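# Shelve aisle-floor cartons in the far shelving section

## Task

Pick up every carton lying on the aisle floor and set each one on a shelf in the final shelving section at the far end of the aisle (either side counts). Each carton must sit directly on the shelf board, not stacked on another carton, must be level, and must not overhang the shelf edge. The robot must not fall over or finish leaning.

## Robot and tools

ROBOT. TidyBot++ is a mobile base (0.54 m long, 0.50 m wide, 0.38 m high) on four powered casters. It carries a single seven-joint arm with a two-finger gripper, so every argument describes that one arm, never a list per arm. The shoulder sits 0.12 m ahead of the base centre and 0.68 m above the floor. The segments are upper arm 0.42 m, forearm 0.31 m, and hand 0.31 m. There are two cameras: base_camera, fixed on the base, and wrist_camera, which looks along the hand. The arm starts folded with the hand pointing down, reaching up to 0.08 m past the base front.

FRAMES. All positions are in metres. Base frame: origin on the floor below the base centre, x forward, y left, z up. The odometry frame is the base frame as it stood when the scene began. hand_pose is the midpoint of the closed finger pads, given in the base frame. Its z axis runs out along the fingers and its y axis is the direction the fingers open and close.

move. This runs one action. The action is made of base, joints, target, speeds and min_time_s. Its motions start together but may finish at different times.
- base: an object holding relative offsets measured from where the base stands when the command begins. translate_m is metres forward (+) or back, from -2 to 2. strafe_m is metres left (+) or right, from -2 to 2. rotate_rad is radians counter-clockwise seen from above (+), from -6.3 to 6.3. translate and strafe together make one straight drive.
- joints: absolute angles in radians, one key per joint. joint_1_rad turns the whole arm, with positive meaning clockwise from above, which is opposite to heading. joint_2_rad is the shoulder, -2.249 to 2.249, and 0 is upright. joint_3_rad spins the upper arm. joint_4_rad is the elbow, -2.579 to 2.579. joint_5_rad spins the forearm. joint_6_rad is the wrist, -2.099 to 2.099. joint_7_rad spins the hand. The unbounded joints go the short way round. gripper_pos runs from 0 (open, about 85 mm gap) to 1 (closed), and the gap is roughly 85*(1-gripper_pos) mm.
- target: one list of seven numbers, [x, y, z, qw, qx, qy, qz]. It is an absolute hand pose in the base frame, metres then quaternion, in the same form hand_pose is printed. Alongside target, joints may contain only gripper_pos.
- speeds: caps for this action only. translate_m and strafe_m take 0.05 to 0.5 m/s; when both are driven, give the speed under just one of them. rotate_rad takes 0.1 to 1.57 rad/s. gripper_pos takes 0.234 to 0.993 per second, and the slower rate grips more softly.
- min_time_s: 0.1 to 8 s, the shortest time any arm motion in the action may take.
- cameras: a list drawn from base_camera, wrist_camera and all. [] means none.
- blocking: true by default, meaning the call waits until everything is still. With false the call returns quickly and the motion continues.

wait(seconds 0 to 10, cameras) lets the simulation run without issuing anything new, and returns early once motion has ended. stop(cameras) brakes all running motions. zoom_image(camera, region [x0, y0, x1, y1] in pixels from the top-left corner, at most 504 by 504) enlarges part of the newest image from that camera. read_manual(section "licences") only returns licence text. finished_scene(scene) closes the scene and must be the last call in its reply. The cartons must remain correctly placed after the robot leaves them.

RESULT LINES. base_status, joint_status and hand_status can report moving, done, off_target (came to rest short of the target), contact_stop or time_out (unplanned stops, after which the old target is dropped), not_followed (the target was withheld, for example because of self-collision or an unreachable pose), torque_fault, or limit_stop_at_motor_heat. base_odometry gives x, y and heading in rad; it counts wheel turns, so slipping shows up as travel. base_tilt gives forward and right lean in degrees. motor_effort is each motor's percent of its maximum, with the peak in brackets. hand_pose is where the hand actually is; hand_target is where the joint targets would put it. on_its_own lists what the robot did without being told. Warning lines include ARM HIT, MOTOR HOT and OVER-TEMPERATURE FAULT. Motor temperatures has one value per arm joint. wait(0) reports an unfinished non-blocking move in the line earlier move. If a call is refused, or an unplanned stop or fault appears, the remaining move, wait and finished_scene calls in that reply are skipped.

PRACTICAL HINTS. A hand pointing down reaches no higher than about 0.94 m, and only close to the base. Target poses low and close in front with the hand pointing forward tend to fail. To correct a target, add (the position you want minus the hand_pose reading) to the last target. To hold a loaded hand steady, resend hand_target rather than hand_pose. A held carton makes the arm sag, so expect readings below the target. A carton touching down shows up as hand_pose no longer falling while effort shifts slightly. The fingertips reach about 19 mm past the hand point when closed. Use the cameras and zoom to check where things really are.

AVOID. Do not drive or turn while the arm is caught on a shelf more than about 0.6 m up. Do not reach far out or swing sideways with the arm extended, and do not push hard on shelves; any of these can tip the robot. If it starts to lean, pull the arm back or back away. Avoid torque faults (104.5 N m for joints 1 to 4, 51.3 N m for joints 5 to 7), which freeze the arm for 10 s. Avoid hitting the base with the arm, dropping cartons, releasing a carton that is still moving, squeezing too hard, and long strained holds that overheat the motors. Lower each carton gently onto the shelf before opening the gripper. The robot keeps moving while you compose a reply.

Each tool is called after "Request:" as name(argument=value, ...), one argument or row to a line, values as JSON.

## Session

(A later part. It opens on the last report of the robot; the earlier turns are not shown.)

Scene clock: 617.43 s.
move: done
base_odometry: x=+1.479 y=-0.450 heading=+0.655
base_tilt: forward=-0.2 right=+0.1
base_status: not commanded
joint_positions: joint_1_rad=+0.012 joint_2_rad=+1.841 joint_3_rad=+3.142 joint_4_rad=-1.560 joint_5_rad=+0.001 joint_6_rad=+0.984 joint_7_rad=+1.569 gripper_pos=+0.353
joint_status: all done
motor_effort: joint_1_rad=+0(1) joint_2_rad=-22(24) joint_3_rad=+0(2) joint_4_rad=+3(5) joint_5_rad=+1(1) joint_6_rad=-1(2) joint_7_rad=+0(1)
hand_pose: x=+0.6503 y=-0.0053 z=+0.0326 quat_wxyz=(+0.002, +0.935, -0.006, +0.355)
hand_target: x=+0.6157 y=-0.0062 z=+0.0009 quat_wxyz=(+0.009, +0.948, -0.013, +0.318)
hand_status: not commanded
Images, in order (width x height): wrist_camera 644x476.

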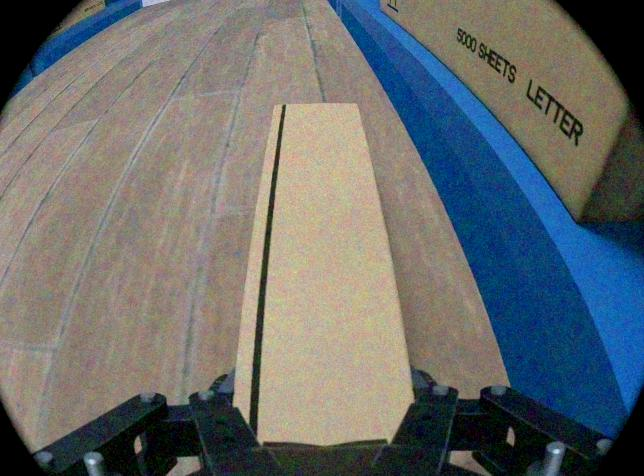

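Request:
move(
  joints={"joint_2_rad": 1.67, "joint_4_rad": -1.63, "joint_6_rad": 0.835},
  min_time_s=2,
  cameras=["wrist_camera"],
)

Request:
move(
  base={"strafe_m": 0.26, "rotate_rad": 0.05},
  speeds={"strafe_m": 0.25},
)

Request:
move(
  joints={"joint_1_rad": 0.0, "joint_2_rad": -0.46, "joint_4_rad": -2.485, "joint_6_rad": -0.42},
  min_time_s=4.5,
  cameras=["all"],
)

Scene clock: 638.70 s.
move: done
base_odometry: x=+1.479 y=-0.450 heading=+0.655
base_tilt: forward=-0.2 right=+0.1
base_status: not commanded
joint_positions: joint_1_rad=+0.012 joint_2_rad=+1.721 joint_3_rad=+3.142 joint_4_rad=-1.617 joint_5_rad=+0.001 joint_6_rad=+0.881 joint_7_rad=+1.569 gripper_pos=+0.353
joint_status: all done
motor_effort: joint_1_rad=+0(1) joint_2_rad=-34(34) joint_3_rad=+0(1) joint_4_rad=+2(4) joint_5_rad=+2(2) joint_6_rad=+7(8) joint_7_rad=-1(1)
hand_pose: x=+0.6708 y=-0.0056 z=+0.0695 quat_wxyz=(+0.002, +0.942, -0.006, +0.336)
hand_target: x=+0.6829 y=-0.0056 z=+0.0870 quat_wxyz=(+0.007, +0.943, -0.014, +0.332)
hand_status: not commanded
Images, in order (width x height): wrist_camera 644x476.

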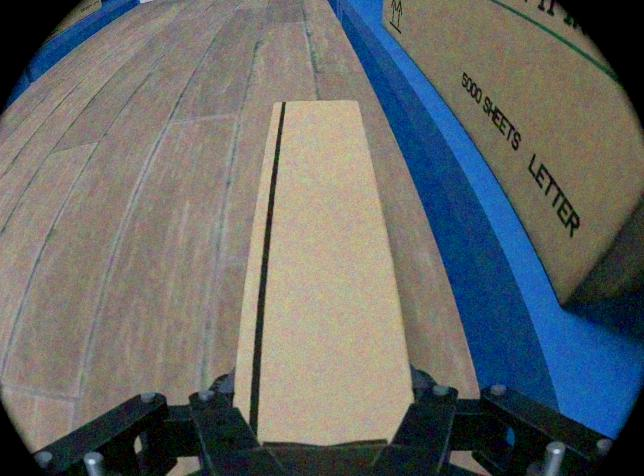

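Scene clock: 640.60 s.
move: done
base_odometry: x=+1.321 y=-0.244 heading=+0.705
base_tilt: forward=-0.2 right=+0.1
base_status: done
joint_positions: joint_1_rad=+0.001 joint_2_rad=+1.720 joint_3_rad=+3.144 joint_4_rad=-1.618 joint_5_rad=-0.004 joint_6_rad=+0.879 joint_7_rad=+1.569 gripper_pos=+0.353
joint_status: not commanded
motor_effort: joint_1_rad=+0(6) joint_2_rad=-34(35) joint_3_rad=+1(4) joint_4_rad=+2(2) joint_5_rad=+1(3) joint_6_rad=+6(7) joint_7_rad=-1(1)
hand_pose: x=+0.6696 y=-0.0012 z=+0.0691 quat_wxyz=(+0.002, +0.942, -0.003, +0.334)
hand_target: x=+0.6829 y=-0.0056 z=+0.0870 quat_wxyz=(+0.007, +0.943, -0.014, +0.332)
hand_status: not commanded
pictures: none

Scene clock: 645.40 s.
move: done
base_odometry: x=+1.321 y=-0.244 heading=+0.705
base_tilt: forward=-0.2 right=+0.1
base_status: not commanded
joint_positions: joint_1_rad=+0.001 joint_2_rad=-0.435 joint_3_rad=+3.144 joint_4_rad=-2.475 joint_5_rad=-0.004 joint_6_rad=-0.371 joint_7_rad=+1.569 gripper_pos=+0.353
joint_status: all done
motor_effort: joint_1_rad=-1(2) joint_2_rad=-3(38) joint_3_rad=+2(2) joint_4_rad=+18(19) joint_5_rad=+1(2) joint_6_rad=+7(8) joint_7_rad=-1(1)
hand_pose: x=+0.4299 y=+0.0009 z=+0.6895 quat_wxyz=(-0.002, +0.934, -0.004, +0.357)
hand_target: x=+0.4145 y=+0.0051 z=+0.6822 quat_wxyz=(-0.011, +0.940, -0.011, +0.341)
hand_status: not commanded
pictures: base_camera, wrist_camera
Images, in order (width x height): base_camera 644x364, wrist_camera 644x476.

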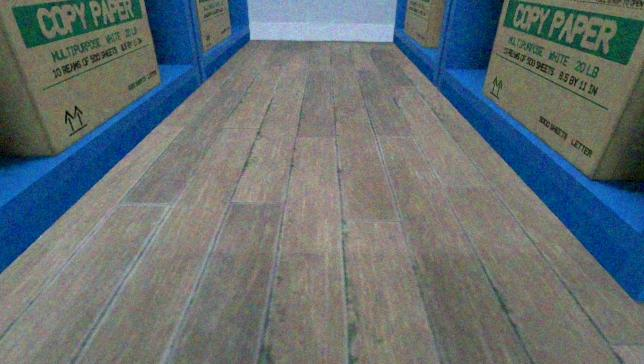

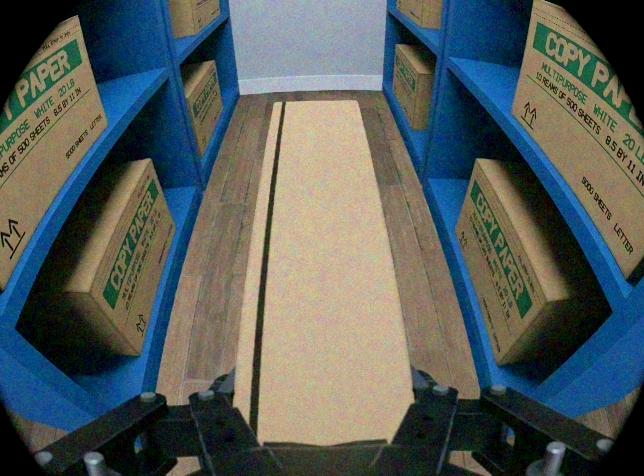

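Request:
move(
  base={"translate_m": 1.43},
  speeds={"translate_m": 0.4},
)

Request:
move(
  base={"strafe_m": -0.09},
  speeds={"strafe_m": 0.15},
  cameras=["all"],
)

Scene clock: 654.90 s.
move: done
base_odometry: x=+2.410 y=+0.683 heading=+0.705
base_tilt: forward=-0.2 right=+0.1
base_status: done
joint_positions: joint_1_rad=+0.001 joint_2_rad=-0.443 joint_3_rad=+3.144 joint_4_rad=-2.479 joint_5_rad=-0.004 joint_6_rad=-0.377 joint_7_rad=+1.569 gripper_pos=+0.353
joint_status: not commanded
motor_effort: joint_1_rad=+0(1) joint_2_rad=-3(6) joint_3_rad=+2(2) joint_4_rad=+18(19) joint_5_rad=+1(2) joint_6_rad=+7(8) joint_7_rad=+0(1)
hand_pose: x=+0.4269 y=+0.0010 z=+0.6886 quat_wxyz=(-0.002, +0.934, -0.004, +0.356)
hand_target: x=+0.4145 y=+0.0051 z=+0.6822 quat_wxyz=(-0.011, +0.940, -0.011, +0.341)
hand_status: not commanded
pictures: none

Scene clock: 656.13 s.
move: done
base_odometry: x=+2.468 y=+0.615 heading=+0.705
base_tilt: forward=-0.2 right=+0.1
base_status: done
joint_positions: joint_1_rad=+0.001 joint_2_rad=-0.443 joint_3_rad=+3.144 joint_4_rad=-2.479 joint_5_rad=-0.004 joint_6_rad=-0.377 joint_7_rad=+1.569 gripper_pos=+0.353
joint_status: not commanded
motor_effort: joint_1_rad=+0(1) joint_2_rad=-3(4) joint_3_rad=+1(2) joint_4_rad=+18(18) joint_5_rad=+1(2) joint_6_rad=+7(8) joint_7_rad=+0(1)
hand_pose: x=+0.4269 y=+0.0010 z=+0.6886 quat_wxyz=(-0.002, +0.934, -0.004, +0.356)
hand_target: x=+0.4145 y=+0.0051 z=+0.6822 quat_wxyz=(-0.011, +0.940, -0.011, +0.341)
hand_status: not commanded
pictures: base_camera, wrist_camera
Images, in order (width x height): base_camera 644x364, wrist_camera 644x476.

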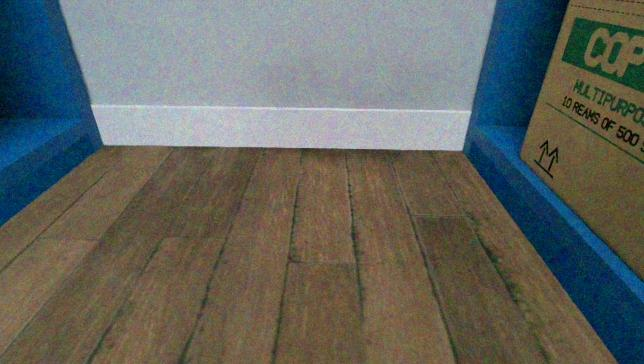

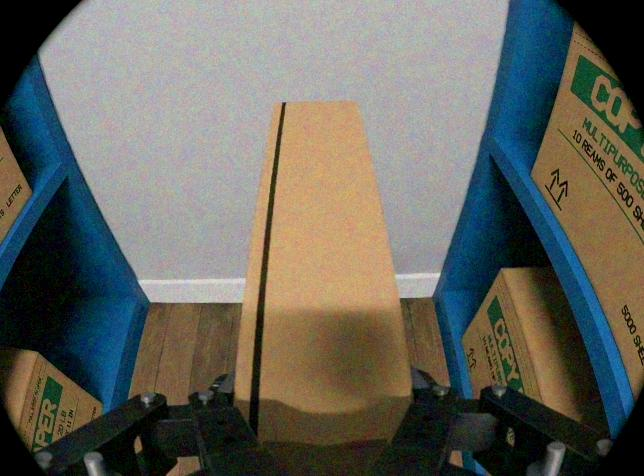

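Request:
move(
  joints={"joint_1_rad": -1.0},
  min_time_s=3,
  cameras=["wrist_camera"],
)

Scene clock: 664.17 s.
move: done
base_odometry: x=+2.468 y=+0.615 heading=+0.705
base_tilt: forward=-0.2 right=+0.1
base_status: not commanded
joint_positions: joint_1_rad=-0.976 joint_2_rad=-0.443 joint_3_rad=+3.144 joint_4_rad=-2.479 joint_5_rad=-0.004 joint_6_rad=-0.377 joint_7_rad=+1.569 gripper_pos=+0.353
joint_status: all done
motor_effort: joint_1_rad=+0(1) joint_2_rad=-2(4) joint_3_rad=+2(2) joint_4_rad=+18(18) joint_5_rad=+1(2) joint_6_rad=+7(8) joint_7_rad=+0(1)
hand_pose: x=+0.2905 y=+0.2557 z=+0.6886 quat_wxyz=(-0.168, +0.827, +0.435, +0.314)
hand_target: x=+0.2743 y=+0.2514 z=+0.6822 quat_wxyz=(-0.173, +0.830, +0.441, +0.294)
hand_status: not commanded
Images, in order (width x height): wrist_camera 644x476.

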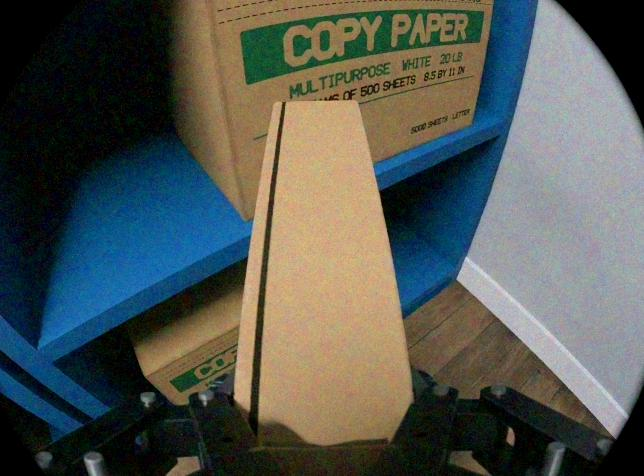

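Request:
move(
  joints={"joint_1_rad": -1.3},
  min_time_s=2,
  cameras=["wrist_camera"],
)

Request:
move(
  joints={"joint_1_rad": -1.59},
  min_time_s=2,
  cameras=["wrist_camera"],
)

Scene clock: 676.33 s.
move: done
base_odometry: x=+2.468 y=+0.615 heading=+0.705
base_tilt: forward=-0.2 right=+0.1
base_status: not commanded
joint_positions: joint_1_rad=-1.277 joint_2_rad=-0.443 joint_3_rad=+3.144 joint_4_rad=-2.479 joint_5_rad=-0.004 joint_6_rad=-0.377 joint_7_rad=+1.569 gripper_pos=+0.353
joint_status: all done
motor_effort: joint_1_rad=+0(2) joint_2_rad=-3(4) joint_3_rad=+2(2) joint_4_rad=+18(18) joint_5_rad=+1(2) joint_6_rad=+8(8) joint_7_rad=+0(1)
hand_pose: x=+0.2069 y=+0.2950 z=+0.6886 quat_wxyz=(-0.214, +0.752, +0.554, +0.285)
hand_target: x=+0.1931 y=+0.2861 z=+0.6822 quat_wxyz=(-0.215, +0.755, +0.560, +0.265)
hand_status: not commanded
Images, in order (width x height): wrist_camera 644x476.

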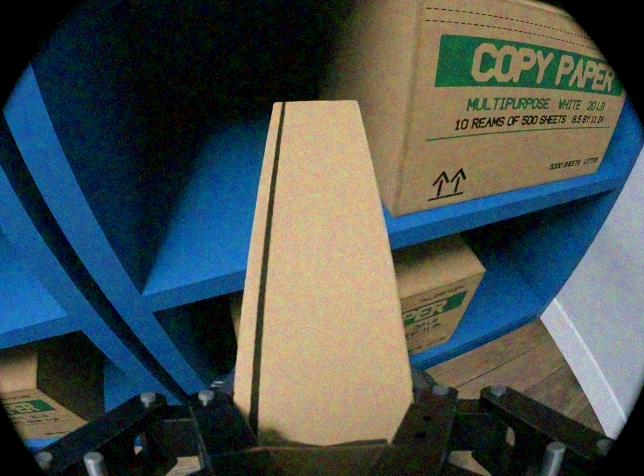

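Scene clock: 678.63 s.
move: done
base_odometry: x=+2.468 y=+0.615 heading=+0.705
base_tilt: forward=-0.2 right=+0.1
base_status: not commanded
joint_positions: joint_1_rad=-1.567 joint_2_rad=-0.443 joint_3_rad=+3.144 joint_4_rad=-2.479 joint_5_rad=-0.004 joint_6_rad=-0.377 joint_7_rad=+1.569 gripper_pos=+0.353
joint_status: all done
motor_effort: joint_1_rad=+0(2) joint_2_rad=-3(4) joint_3_rad=+2(2) joint_4_rad=+18(18) joint_5_rad=+1(2) joint_6_rad=+7(8) joint_7_rad=-1(1)
hand_pose: x=+0.1189 y=+0.3079 z=+0.6886 quat_wxyz=(-0.253, +0.664, +0.657, +0.251)
hand_target: x=+0.1082 y=+0.2953 z=+0.6822 quat_wxyz=(-0.251, +0.666, +0.663, +0.231)
hand_status: not commanded
Images, in order (width x height): wrist_camera 644x476.

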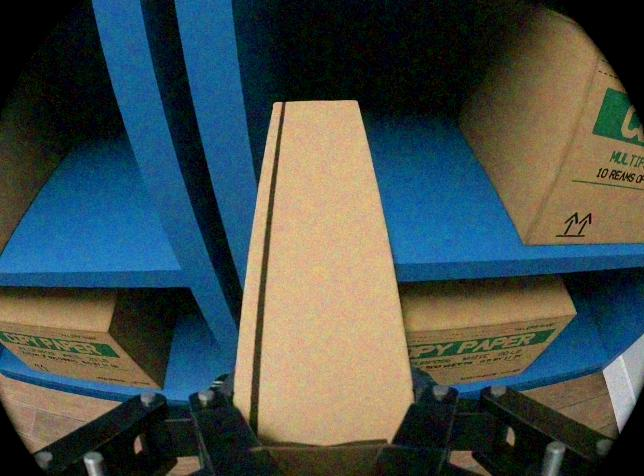

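Request:
move(
  base={"translate_m": 0.09},
  speeds={"translate_m": 0.15},
)

Request:
move(
  base={"strafe_m": 0.15},
  speeds={"strafe_m": 0.15},
  cameras=["all"],
)

Scene clock: 689.60 s.
move: done
base_odometry: x=+2.537 y=+0.673 heading=+0.705
base_tilt: forward=-0.2 right=+0.1
base_status: done
joint_positions: joint_1_rad=-1.567 joint_2_rad=-0.443 joint_3_rad=+3.144 joint_4_rad=-2.479 joint_5_rad=-0.004 joint_6_rad=-0.377 joint_7_rad=+1.569 gripper_pos=+0.353
joint_status: not commanded
motor_effort: joint_1_rad=-1(1) joint_2_rad=-3(4) joint_3_rad=+2(3) joint_4_rad=+18(18) joint_5_rad=+1(2) joint_6_rad=+7(8) joint_7_rad=-1(1)
hand_pose: x=+0.1188 y=+0.3079 z=+0.6886 quat_wxyz=(-0.253, +0.664, +0.657, +0.251)
hand_target: x=+0.1082 y=+0.2953 z=+0.6822 quat_wxyz=(-0.251, +0.666, +0.663, +0.231)
hand_status: not commanded
pictures: none

Scene clock: 691.23 s.
move: done
base_odometry: x=+2.440 y=+0.787 heading=+0.705
base_tilt: forward=-0.2 right=+0.1
base_status: done
joint_positions: joint_1_rad=-1.567 joint_2_rad=-0.445 joint_3_rad=+3.144 joint_4_rad=-2.480 joint_5_rad=-0.004 joint_6_rad=-0.379 joint_7_rad=+1.569 gripper_pos=+0.353
joint_status: not commanded
motor_effort: joint_1_rad=+0(1) joint_2_rad=-3(5) joint_3_rad=+2(2) joint_4_rad=+18(19) joint_5_rad=+1(2) joint_6_rad=+7(8) joint_7_rad=-1(1)
hand_pose: x=+0.1188 y=+0.3072 z=+0.6886 quat_wxyz=(-0.253, +0.664, +0.657, +0.251)
hand_target: x=+0.1082 y=+0.2953 z=+0.6822 quat_wxyz=(-0.251, +0.666, +0.663, +0.231)
hand_status: not commanded
pictures: base_camera, wrist_camera
Images, in order (width x height): base_camera 644x364, wrist_camera 644x476.

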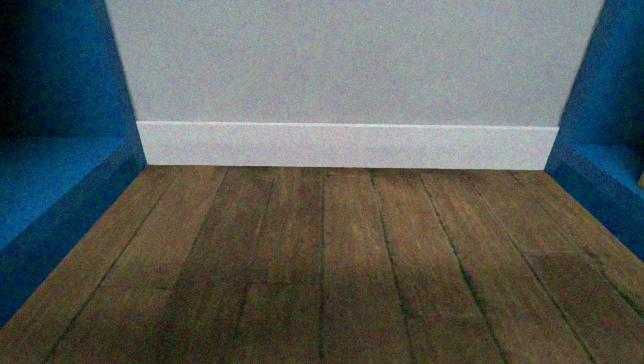

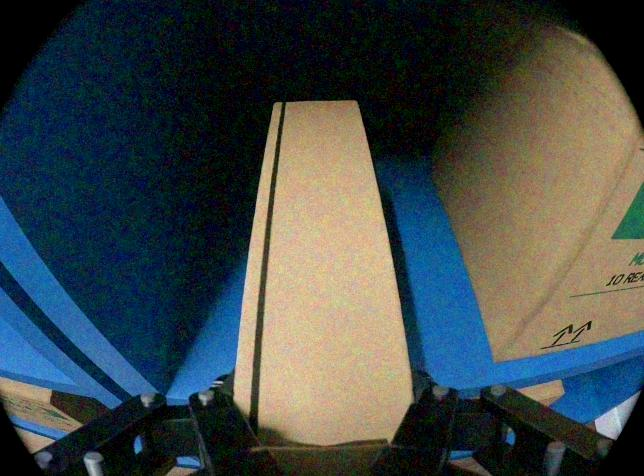

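Request:
move(
  joints={"joint_2_rad": 0.26, "joint_4_rad": -2.325, "joint_6_rad": 0.20},
  min_time_s=4,
  cameras=["wrist_camera"],
)

Request:
move(
  joints={"joint_2_rad": 0.34, "joint_4_rad": -2.355, "joint_6_rad": 0.33},
  min_time_s=2,
  cameras=["wrist_camera"],
)

Scene clock: 705.37 s.
move: done
base_odometry: x=+2.440 y=+0.787 heading=+0.705
base_tilt: forward=-0.2 right=+0.0
base_status: not commanded
joint_positions: joint_1_rad=-1.567 joint_2_rad=+0.230 joint_3_rad=+3.144 joint_4_rad=-2.354 joint_5_rad=-0.004 joint_6_rad=+0.138 joint_7_rad=+1.569 gripper_pos=+0.353
joint_status: all done
motor_effort: joint_1_rad=+0(1) joint_2_rad=-18(21) joint_3_rad=+0(2) joint_4_rad=+13(19) joint_5_rad=+1(2) joint_6_rad=+7(8) joint_7_rad=+0(1)
hand_pose: x=+0.1203 y=+0.4618 z=+0.5858 quat_wxyz=(-0.241, +0.668, +0.661, +0.241)
hand_target: x=+0.1101 y=+0.4878 z=+0.5951 quat_wxyz=(-0.266, +0.661, +0.653, +0.257)
hand_status: not commanded
Images, in order (width x height): wrist_camera 644x476.

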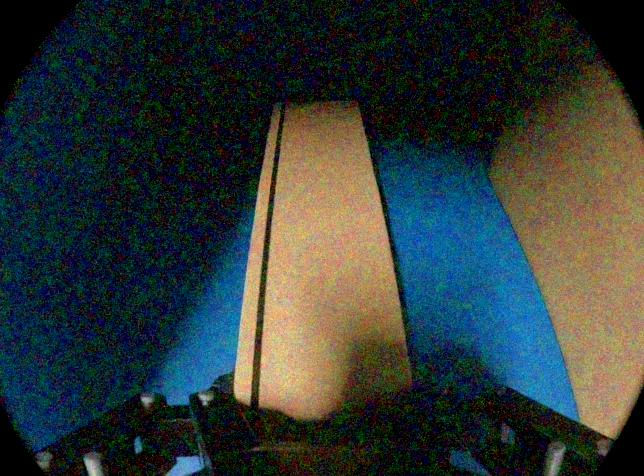

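Scene clock: 707.67 s.
move: done
base_odometry: x=+2.440 y=+0.787 heading=+0.705
base_tilt: forward=-0.2 right=+0.0
base_status: not commanded
joint_positions: joint_1_rad=-1.567 joint_2_rad=+0.304 joint_3_rad=+3.144 joint_4_rad=-2.354 joint_5_rad=-0.004 joint_6_rad=+0.268 joint_7_rad=+1.569 gripper_pos=+0.353
joint_status: all done
motor_effort: joint_1_rad=+0(1) joint_2_rad=-21(21) joint_3_rad=+1(1) joint_4_rad=+12(13) joint_5_rad=+2(2) joint_6_rad=+7(8) joint_7_rad=-1(1)
hand_pose: x=+0.1206 y=+0.4846 z=+0.5776 quat_wxyz=(-0.259, +0.661, +0.654, +0.260)
hand_target: x=+0.1112 y=+0.4942 z=+0.5729 quat_wxyz=(-0.271, +0.659, +0.650, +0.264)
hand_status: not commanded
Images, in order (width x height): wrist_camera 644x476.

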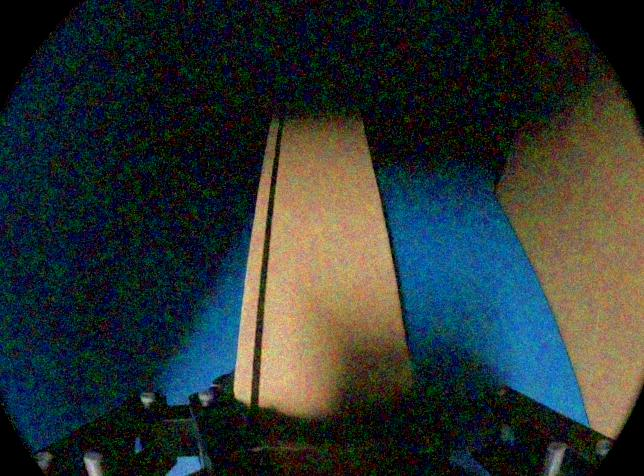

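Request:
move(
  joints={"joint_2_rad": 0.37, "joint_4_rad": -2.365, "joint_6_rad": 0.315},
  min_time_s=1.5,
)

Request:
move(
  joints={"joint_2_rad": 0.385, "joint_4_rad": -2.37, "joint_6_rad": 0.315},
  min_time_s=1,
)

Request:
move(
  joints={"joint_2_rad": 0.40, "joint_4_rad": -2.375, "joint_6_rad": 0.315},
  min_time_s=1,
  cameras=["wrist_camera"],
)

Scene clock: 718.50 s.
move: done
base_odometry: x=+2.440 y=+0.787 heading=+0.705
base_tilt: forward=-0.2 right=+0.0
base_status: not commanded
joint_positions: joint_1_rad=-1.567 joint_2_rad=+0.329 joint_3_rad=+3.144 joint_4_rad=-2.355 joint_5_rad=-0.004 joint_6_rad=+0.269 joint_7_rad=+1.569 gripper_pos=+0.353
joint_status: all done
motor_effort: joint_1_rad=+0(1) joint_2_rad=-19(23) joint_3_rad=+0(2) joint_4_rad=+11(14) joint_5_rad=+1(2) joint_6_rad=+5(8) joint_7_rad=-1(1)
hand_pose: x=+0.1206 y=+0.4818 z=+0.5653 quat_wxyz=(-0.251, +0.665, +0.657, +0.252)
hand_target: x=+0.1113 y=+0.4820 z=+0.5517 quat_wxyz=(-0.253, +0.666, +0.657, +0.247)
hand_status: not commanded
pictures: none

Scene clock: 719.80 s.
move: done
base_odometry: x=+2.440 y=+0.787 heading=+0.705
base_tilt: forward=-0.2 right=+0.1
base_status: not commanded
joint_positions: joint_1_rad=-1.567 joint_2_rad=+0.330 joint_3_rad=+3.144 joint_4_rad=-2.355 joint_5_rad=-0.004 joint_6_rad=+0.270 joint_7_rad=+1.569 gripper_pos=+0.353
joint_status: all done
motor_effort: joint_1_rad=+0(1) joint_2_rad=-16(20) joint_3_rad=+1(2) joint_4_rad=+10(11) joint_5_rad=+1(1) joint_6_rad=+5(7) joint_7_rad=+0(1)
hand_pose: x=+0.1206 y=+0.4819 z=+0.5650 quat_wxyz=(-0.251, +0.665, +0.657, +0.252)
hand_target: x=+0.1114 y=+0.4774 z=+0.5428 quat_wxyz=(-0.246, +0.669, +0.660, +0.240)
hand_status: not commanded
pictures: none

Scene clock: 721.10 s.
move: done
base_odometry: x=+2.440 y=+0.787 heading=+0.705
base_tilt: forward=-0.2 right=+0.1
base_status: not commanded
joint_positions: joint_1_rad=-1.567 joint_2_rad=+0.333 joint_3_rad=+3.144 joint_4_rad=-2.355 joint_5_rad=-0.004 joint_6_rad=+0.272 joint_7_rad=+1.569 gripper_pos=+0.353
joint_status: all done
motor_effort: joint_1_rad=-1(1) joint_2_rad=-15(19) joint_3_rad=+1(1) joint_4_rad=+9(10) joint_5_rad=+1(1) joint_6_rad=+5(6) joint_7_rad=+0(1)
hand_pose: x=+0.1206 y=+0.4822 z=+0.5644 quat_wxyz=(-0.251, +0.665, +0.657, +0.252)
hand_target: x=+0.1115 y=+0.4726 z=+0.5341 quat_wxyz=(-0.239, +0.671, +0.662, +0.234)
hand_status: not commanded
Images, in order (width x height): wrist_camera 644x476.

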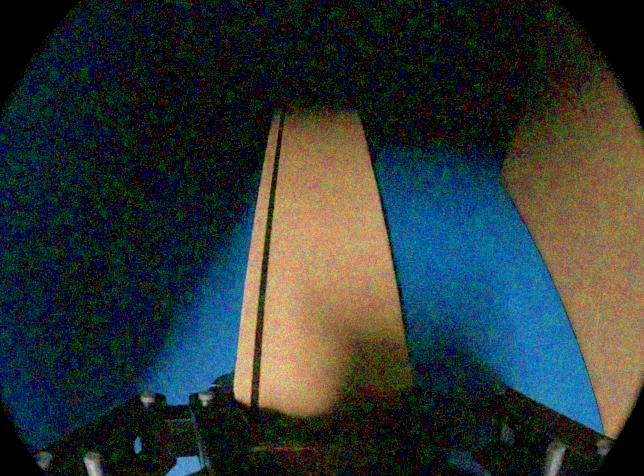

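Request:
move(
  joints={"joint_2_rad": 0.34, "joint_4_rad": -2.36, "joint_6_rad": 0.27},
  min_time_s=1,
)

Request:
move(
  joints={"gripper_pos": 0.25},
  speeds={"gripper_pos": 0.234},
)

Request:
move(
  joints={"gripper_pos": 0.0},
  speeds={"gripper_pos": 0.5},
  cameras=["wrist_camera"],
)

Scene clock: 729.43 s.
move: done
base_odometry: x=+2.440 y=+0.787 heading=+0.705
base_tilt: forward=-0.2 right=+0.1
base_status: not commanded
joint_positions: joint_1_rad=-1.567 joint_2_rad=+0.333 joint_3_rad=+3.144 joint_4_rad=-2.355 joint_5_rad=-0.004 joint_6_rad=+0.272 joint_7_rad=+1.569 gripper_pos=+0.353
joint_status: all done
motor_effort: joint_1_rad=+0(1) joint_2_rad=-16(17) joint_3_rad=+1(2) joint_4_rad=+9(10) joint_5_rad=+1(2) joint_6_rad=+5(6) joint_7_rad=-1(1)
hand_pose: x=+0.1206 y=+0.4822 z=+0.5644 quat_wxyz=(-0.251, +0.665, +0.657, +0.252)
hand_target: x=+0.1110 y=+0.4779 z=+0.5585 quat_wxyz=(-0.250, +0.667, +0.658, +0.243)
hand_status: not commanded
pictures: none

Scene clock: 730.47 s.
move: done
base_odometry: x=+2.440 y=+0.787 heading=+0.705
base_tilt: forward=-0.2 right=+0.1
base_status: not commanded
joint_positions: joint_1_rad=-1.567 joint_2_rad=+0.333 joint_3_rad=+3.144 joint_4_rad=-2.354 joint_5_rad=-0.004 joint_6_rad=+0.273 joint_7_rad=+1.569 gripper_pos=+0.251
joint_status: all done
motor_effort: joint_1_rad=+0(1) joint_2_rad=-19(20) joint_3_rad=+1(1) joint_4_rad=+10(10) joint_5_rad=+1(2) joint_6_rad=+7(7) joint_7_rad=+0(1)
hand_pose: x=+0.1206 y=+0.4826 z=+0.5646 quat_wxyz=(-0.251, +0.665, +0.657, +0.252)
hand_target: x=+0.1110 y=+0.4779 z=+0.5585 quat_wxyz=(-0.250, +0.667, +0.658, +0.243)
hand_status: not commanded
pictures: none

Scene clock: 731.57 s.
move: done
base_odometry: x=+2.440 y=+0.787 heading=+0.705
base_tilt: forward=-0.2 right=+0.0
base_status: not commanded
joint_positions: joint_1_rad=-1.567 joint_2_rad=+0.333 joint_3_rad=+3.144 joint_4_rad=-2.354 joint_5_rad=-0.004 joint_6_rad=+0.273 joint_7_rad=+1.569 gripper_pos=+0.000
joint_status: all done
motor_effort: joint_1_rad=+0(1) joint_2_rad=-21(21) joint_3_rad=+1(1) joint_4_rad=+11(11) joint_5_rad=+1(2) joint_6_rad=+7(7) joint_7_rad=-1(1)
hand_pose: x=+0.1206 y=+0.4826 z=+0.5646 quat_wxyz=(-0.251, +0.665, +0.657, +0.252)
hand_target: x=+0.1110 y=+0.4779 z=+0.5585 quat_wxyz=(-0.250, +0.667, +0.658, +0.243)
hand_status: not commanded
Images, in order (width x height): wrist_camera 644x476.

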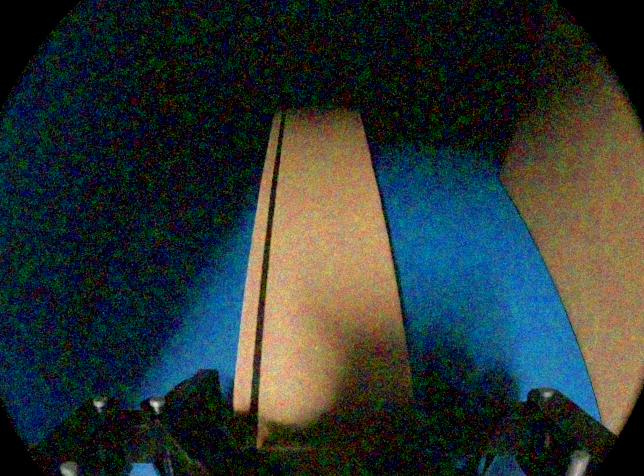

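Request:
move(
  joints={"joint_2_rad": -0.10, "joint_4_rad": -2.375, "joint_6_rad": -0.13},
  min_time_s=2.5,
)

Request:
move(
  base={"strafe_m": -0.14},
  speeds={"strafe_m": 0.2},
  cameras=["all"],
)

Scene clock: 738.27 s.
move: done
base_odometry: x=+2.440 y=+0.787 heading=+0.705
base_tilt: forward=-0.2 right=+0.1
base_status: not commanded
joint_positions: joint_1_rad=-1.567 joint_2_rad=-0.069 joint_3_rad=+3.144 joint_4_rad=-2.361 joint_5_rad=-0.004 joint_6_rad=-0.080 joint_7_rad=+1.569 gripper_pos=+0.000
joint_status: all done
motor_effort: joint_1_rad=+0(1) joint_2_rad=-12(22) joint_3_rad=+1(2) joint_4_rad=+16(16) joint_5_rad=+1(2) joint_6_rad=+8(8) joint_7_rad=+0(1)
hand_pose: x=+0.1198 y=+0.4239 z=+0.6704 quat_wxyz=(-0.266, +0.659, +0.652, +0.265)
hand_target: x=+0.1086 y=+0.4066 z=+0.6664 quat_wxyz=(-0.262, +0.663, +0.656, +0.247)
hand_status: not commanded
pictures: none

Scene clock: 739.67 s.
move: done
base_odometry: x=+2.531 y=+0.681 heading=+0.705
base_tilt: forward=-0.2 right=+0.1
base_status: done
joint_positions: joint_1_rad=-1.568 joint_2_rad=-0.078 joint_3_rad=+3.144 joint_4_rad=-2.368 joint_5_rad=-0.004 joint_6_rad=-0.085 joint_7_rad=+1.569 gripper_pos=+0.000
joint_status: not commanded
motor_effort: joint_1_rad=+0(1) joint_2_rad=-13(15) joint_3_rad=+1(2) joint_4_rad=+16(17) joint_5_rad=+1(2) joint_6_rad=+7(8) joint_7_rad=+0(1)
hand_pose: x=+0.1194 y=+0.4197 z=+0.6699 quat_wxyz=(-0.265, +0.659, +0.652, +0.264)
hand_target: x=+0.1086 y=+0.4066 z=+0.6664 quat_wxyz=(-0.262, +0.663, +0.656, +0.247)
hand_status: not commanded
pictures: base_camera, wrist_camera
Images, in order (width x height): base_camera 644x364, wrist_camera 644x476.

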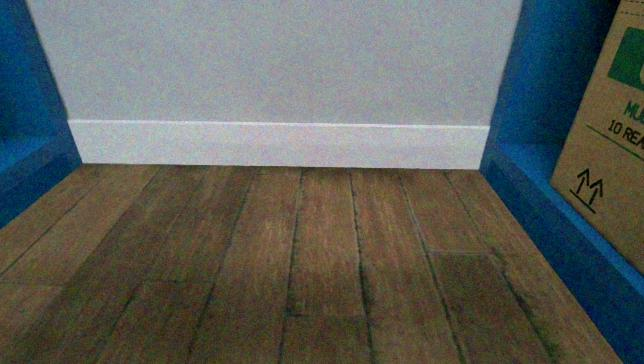

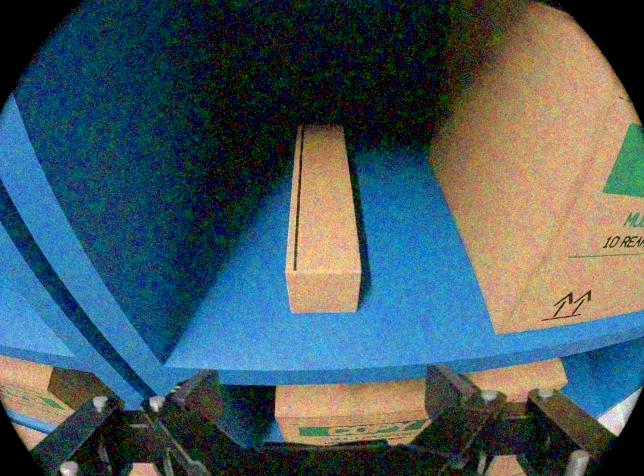

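Request:
finished_scene(
  scene=2,
)

The scene is finished: the task was done.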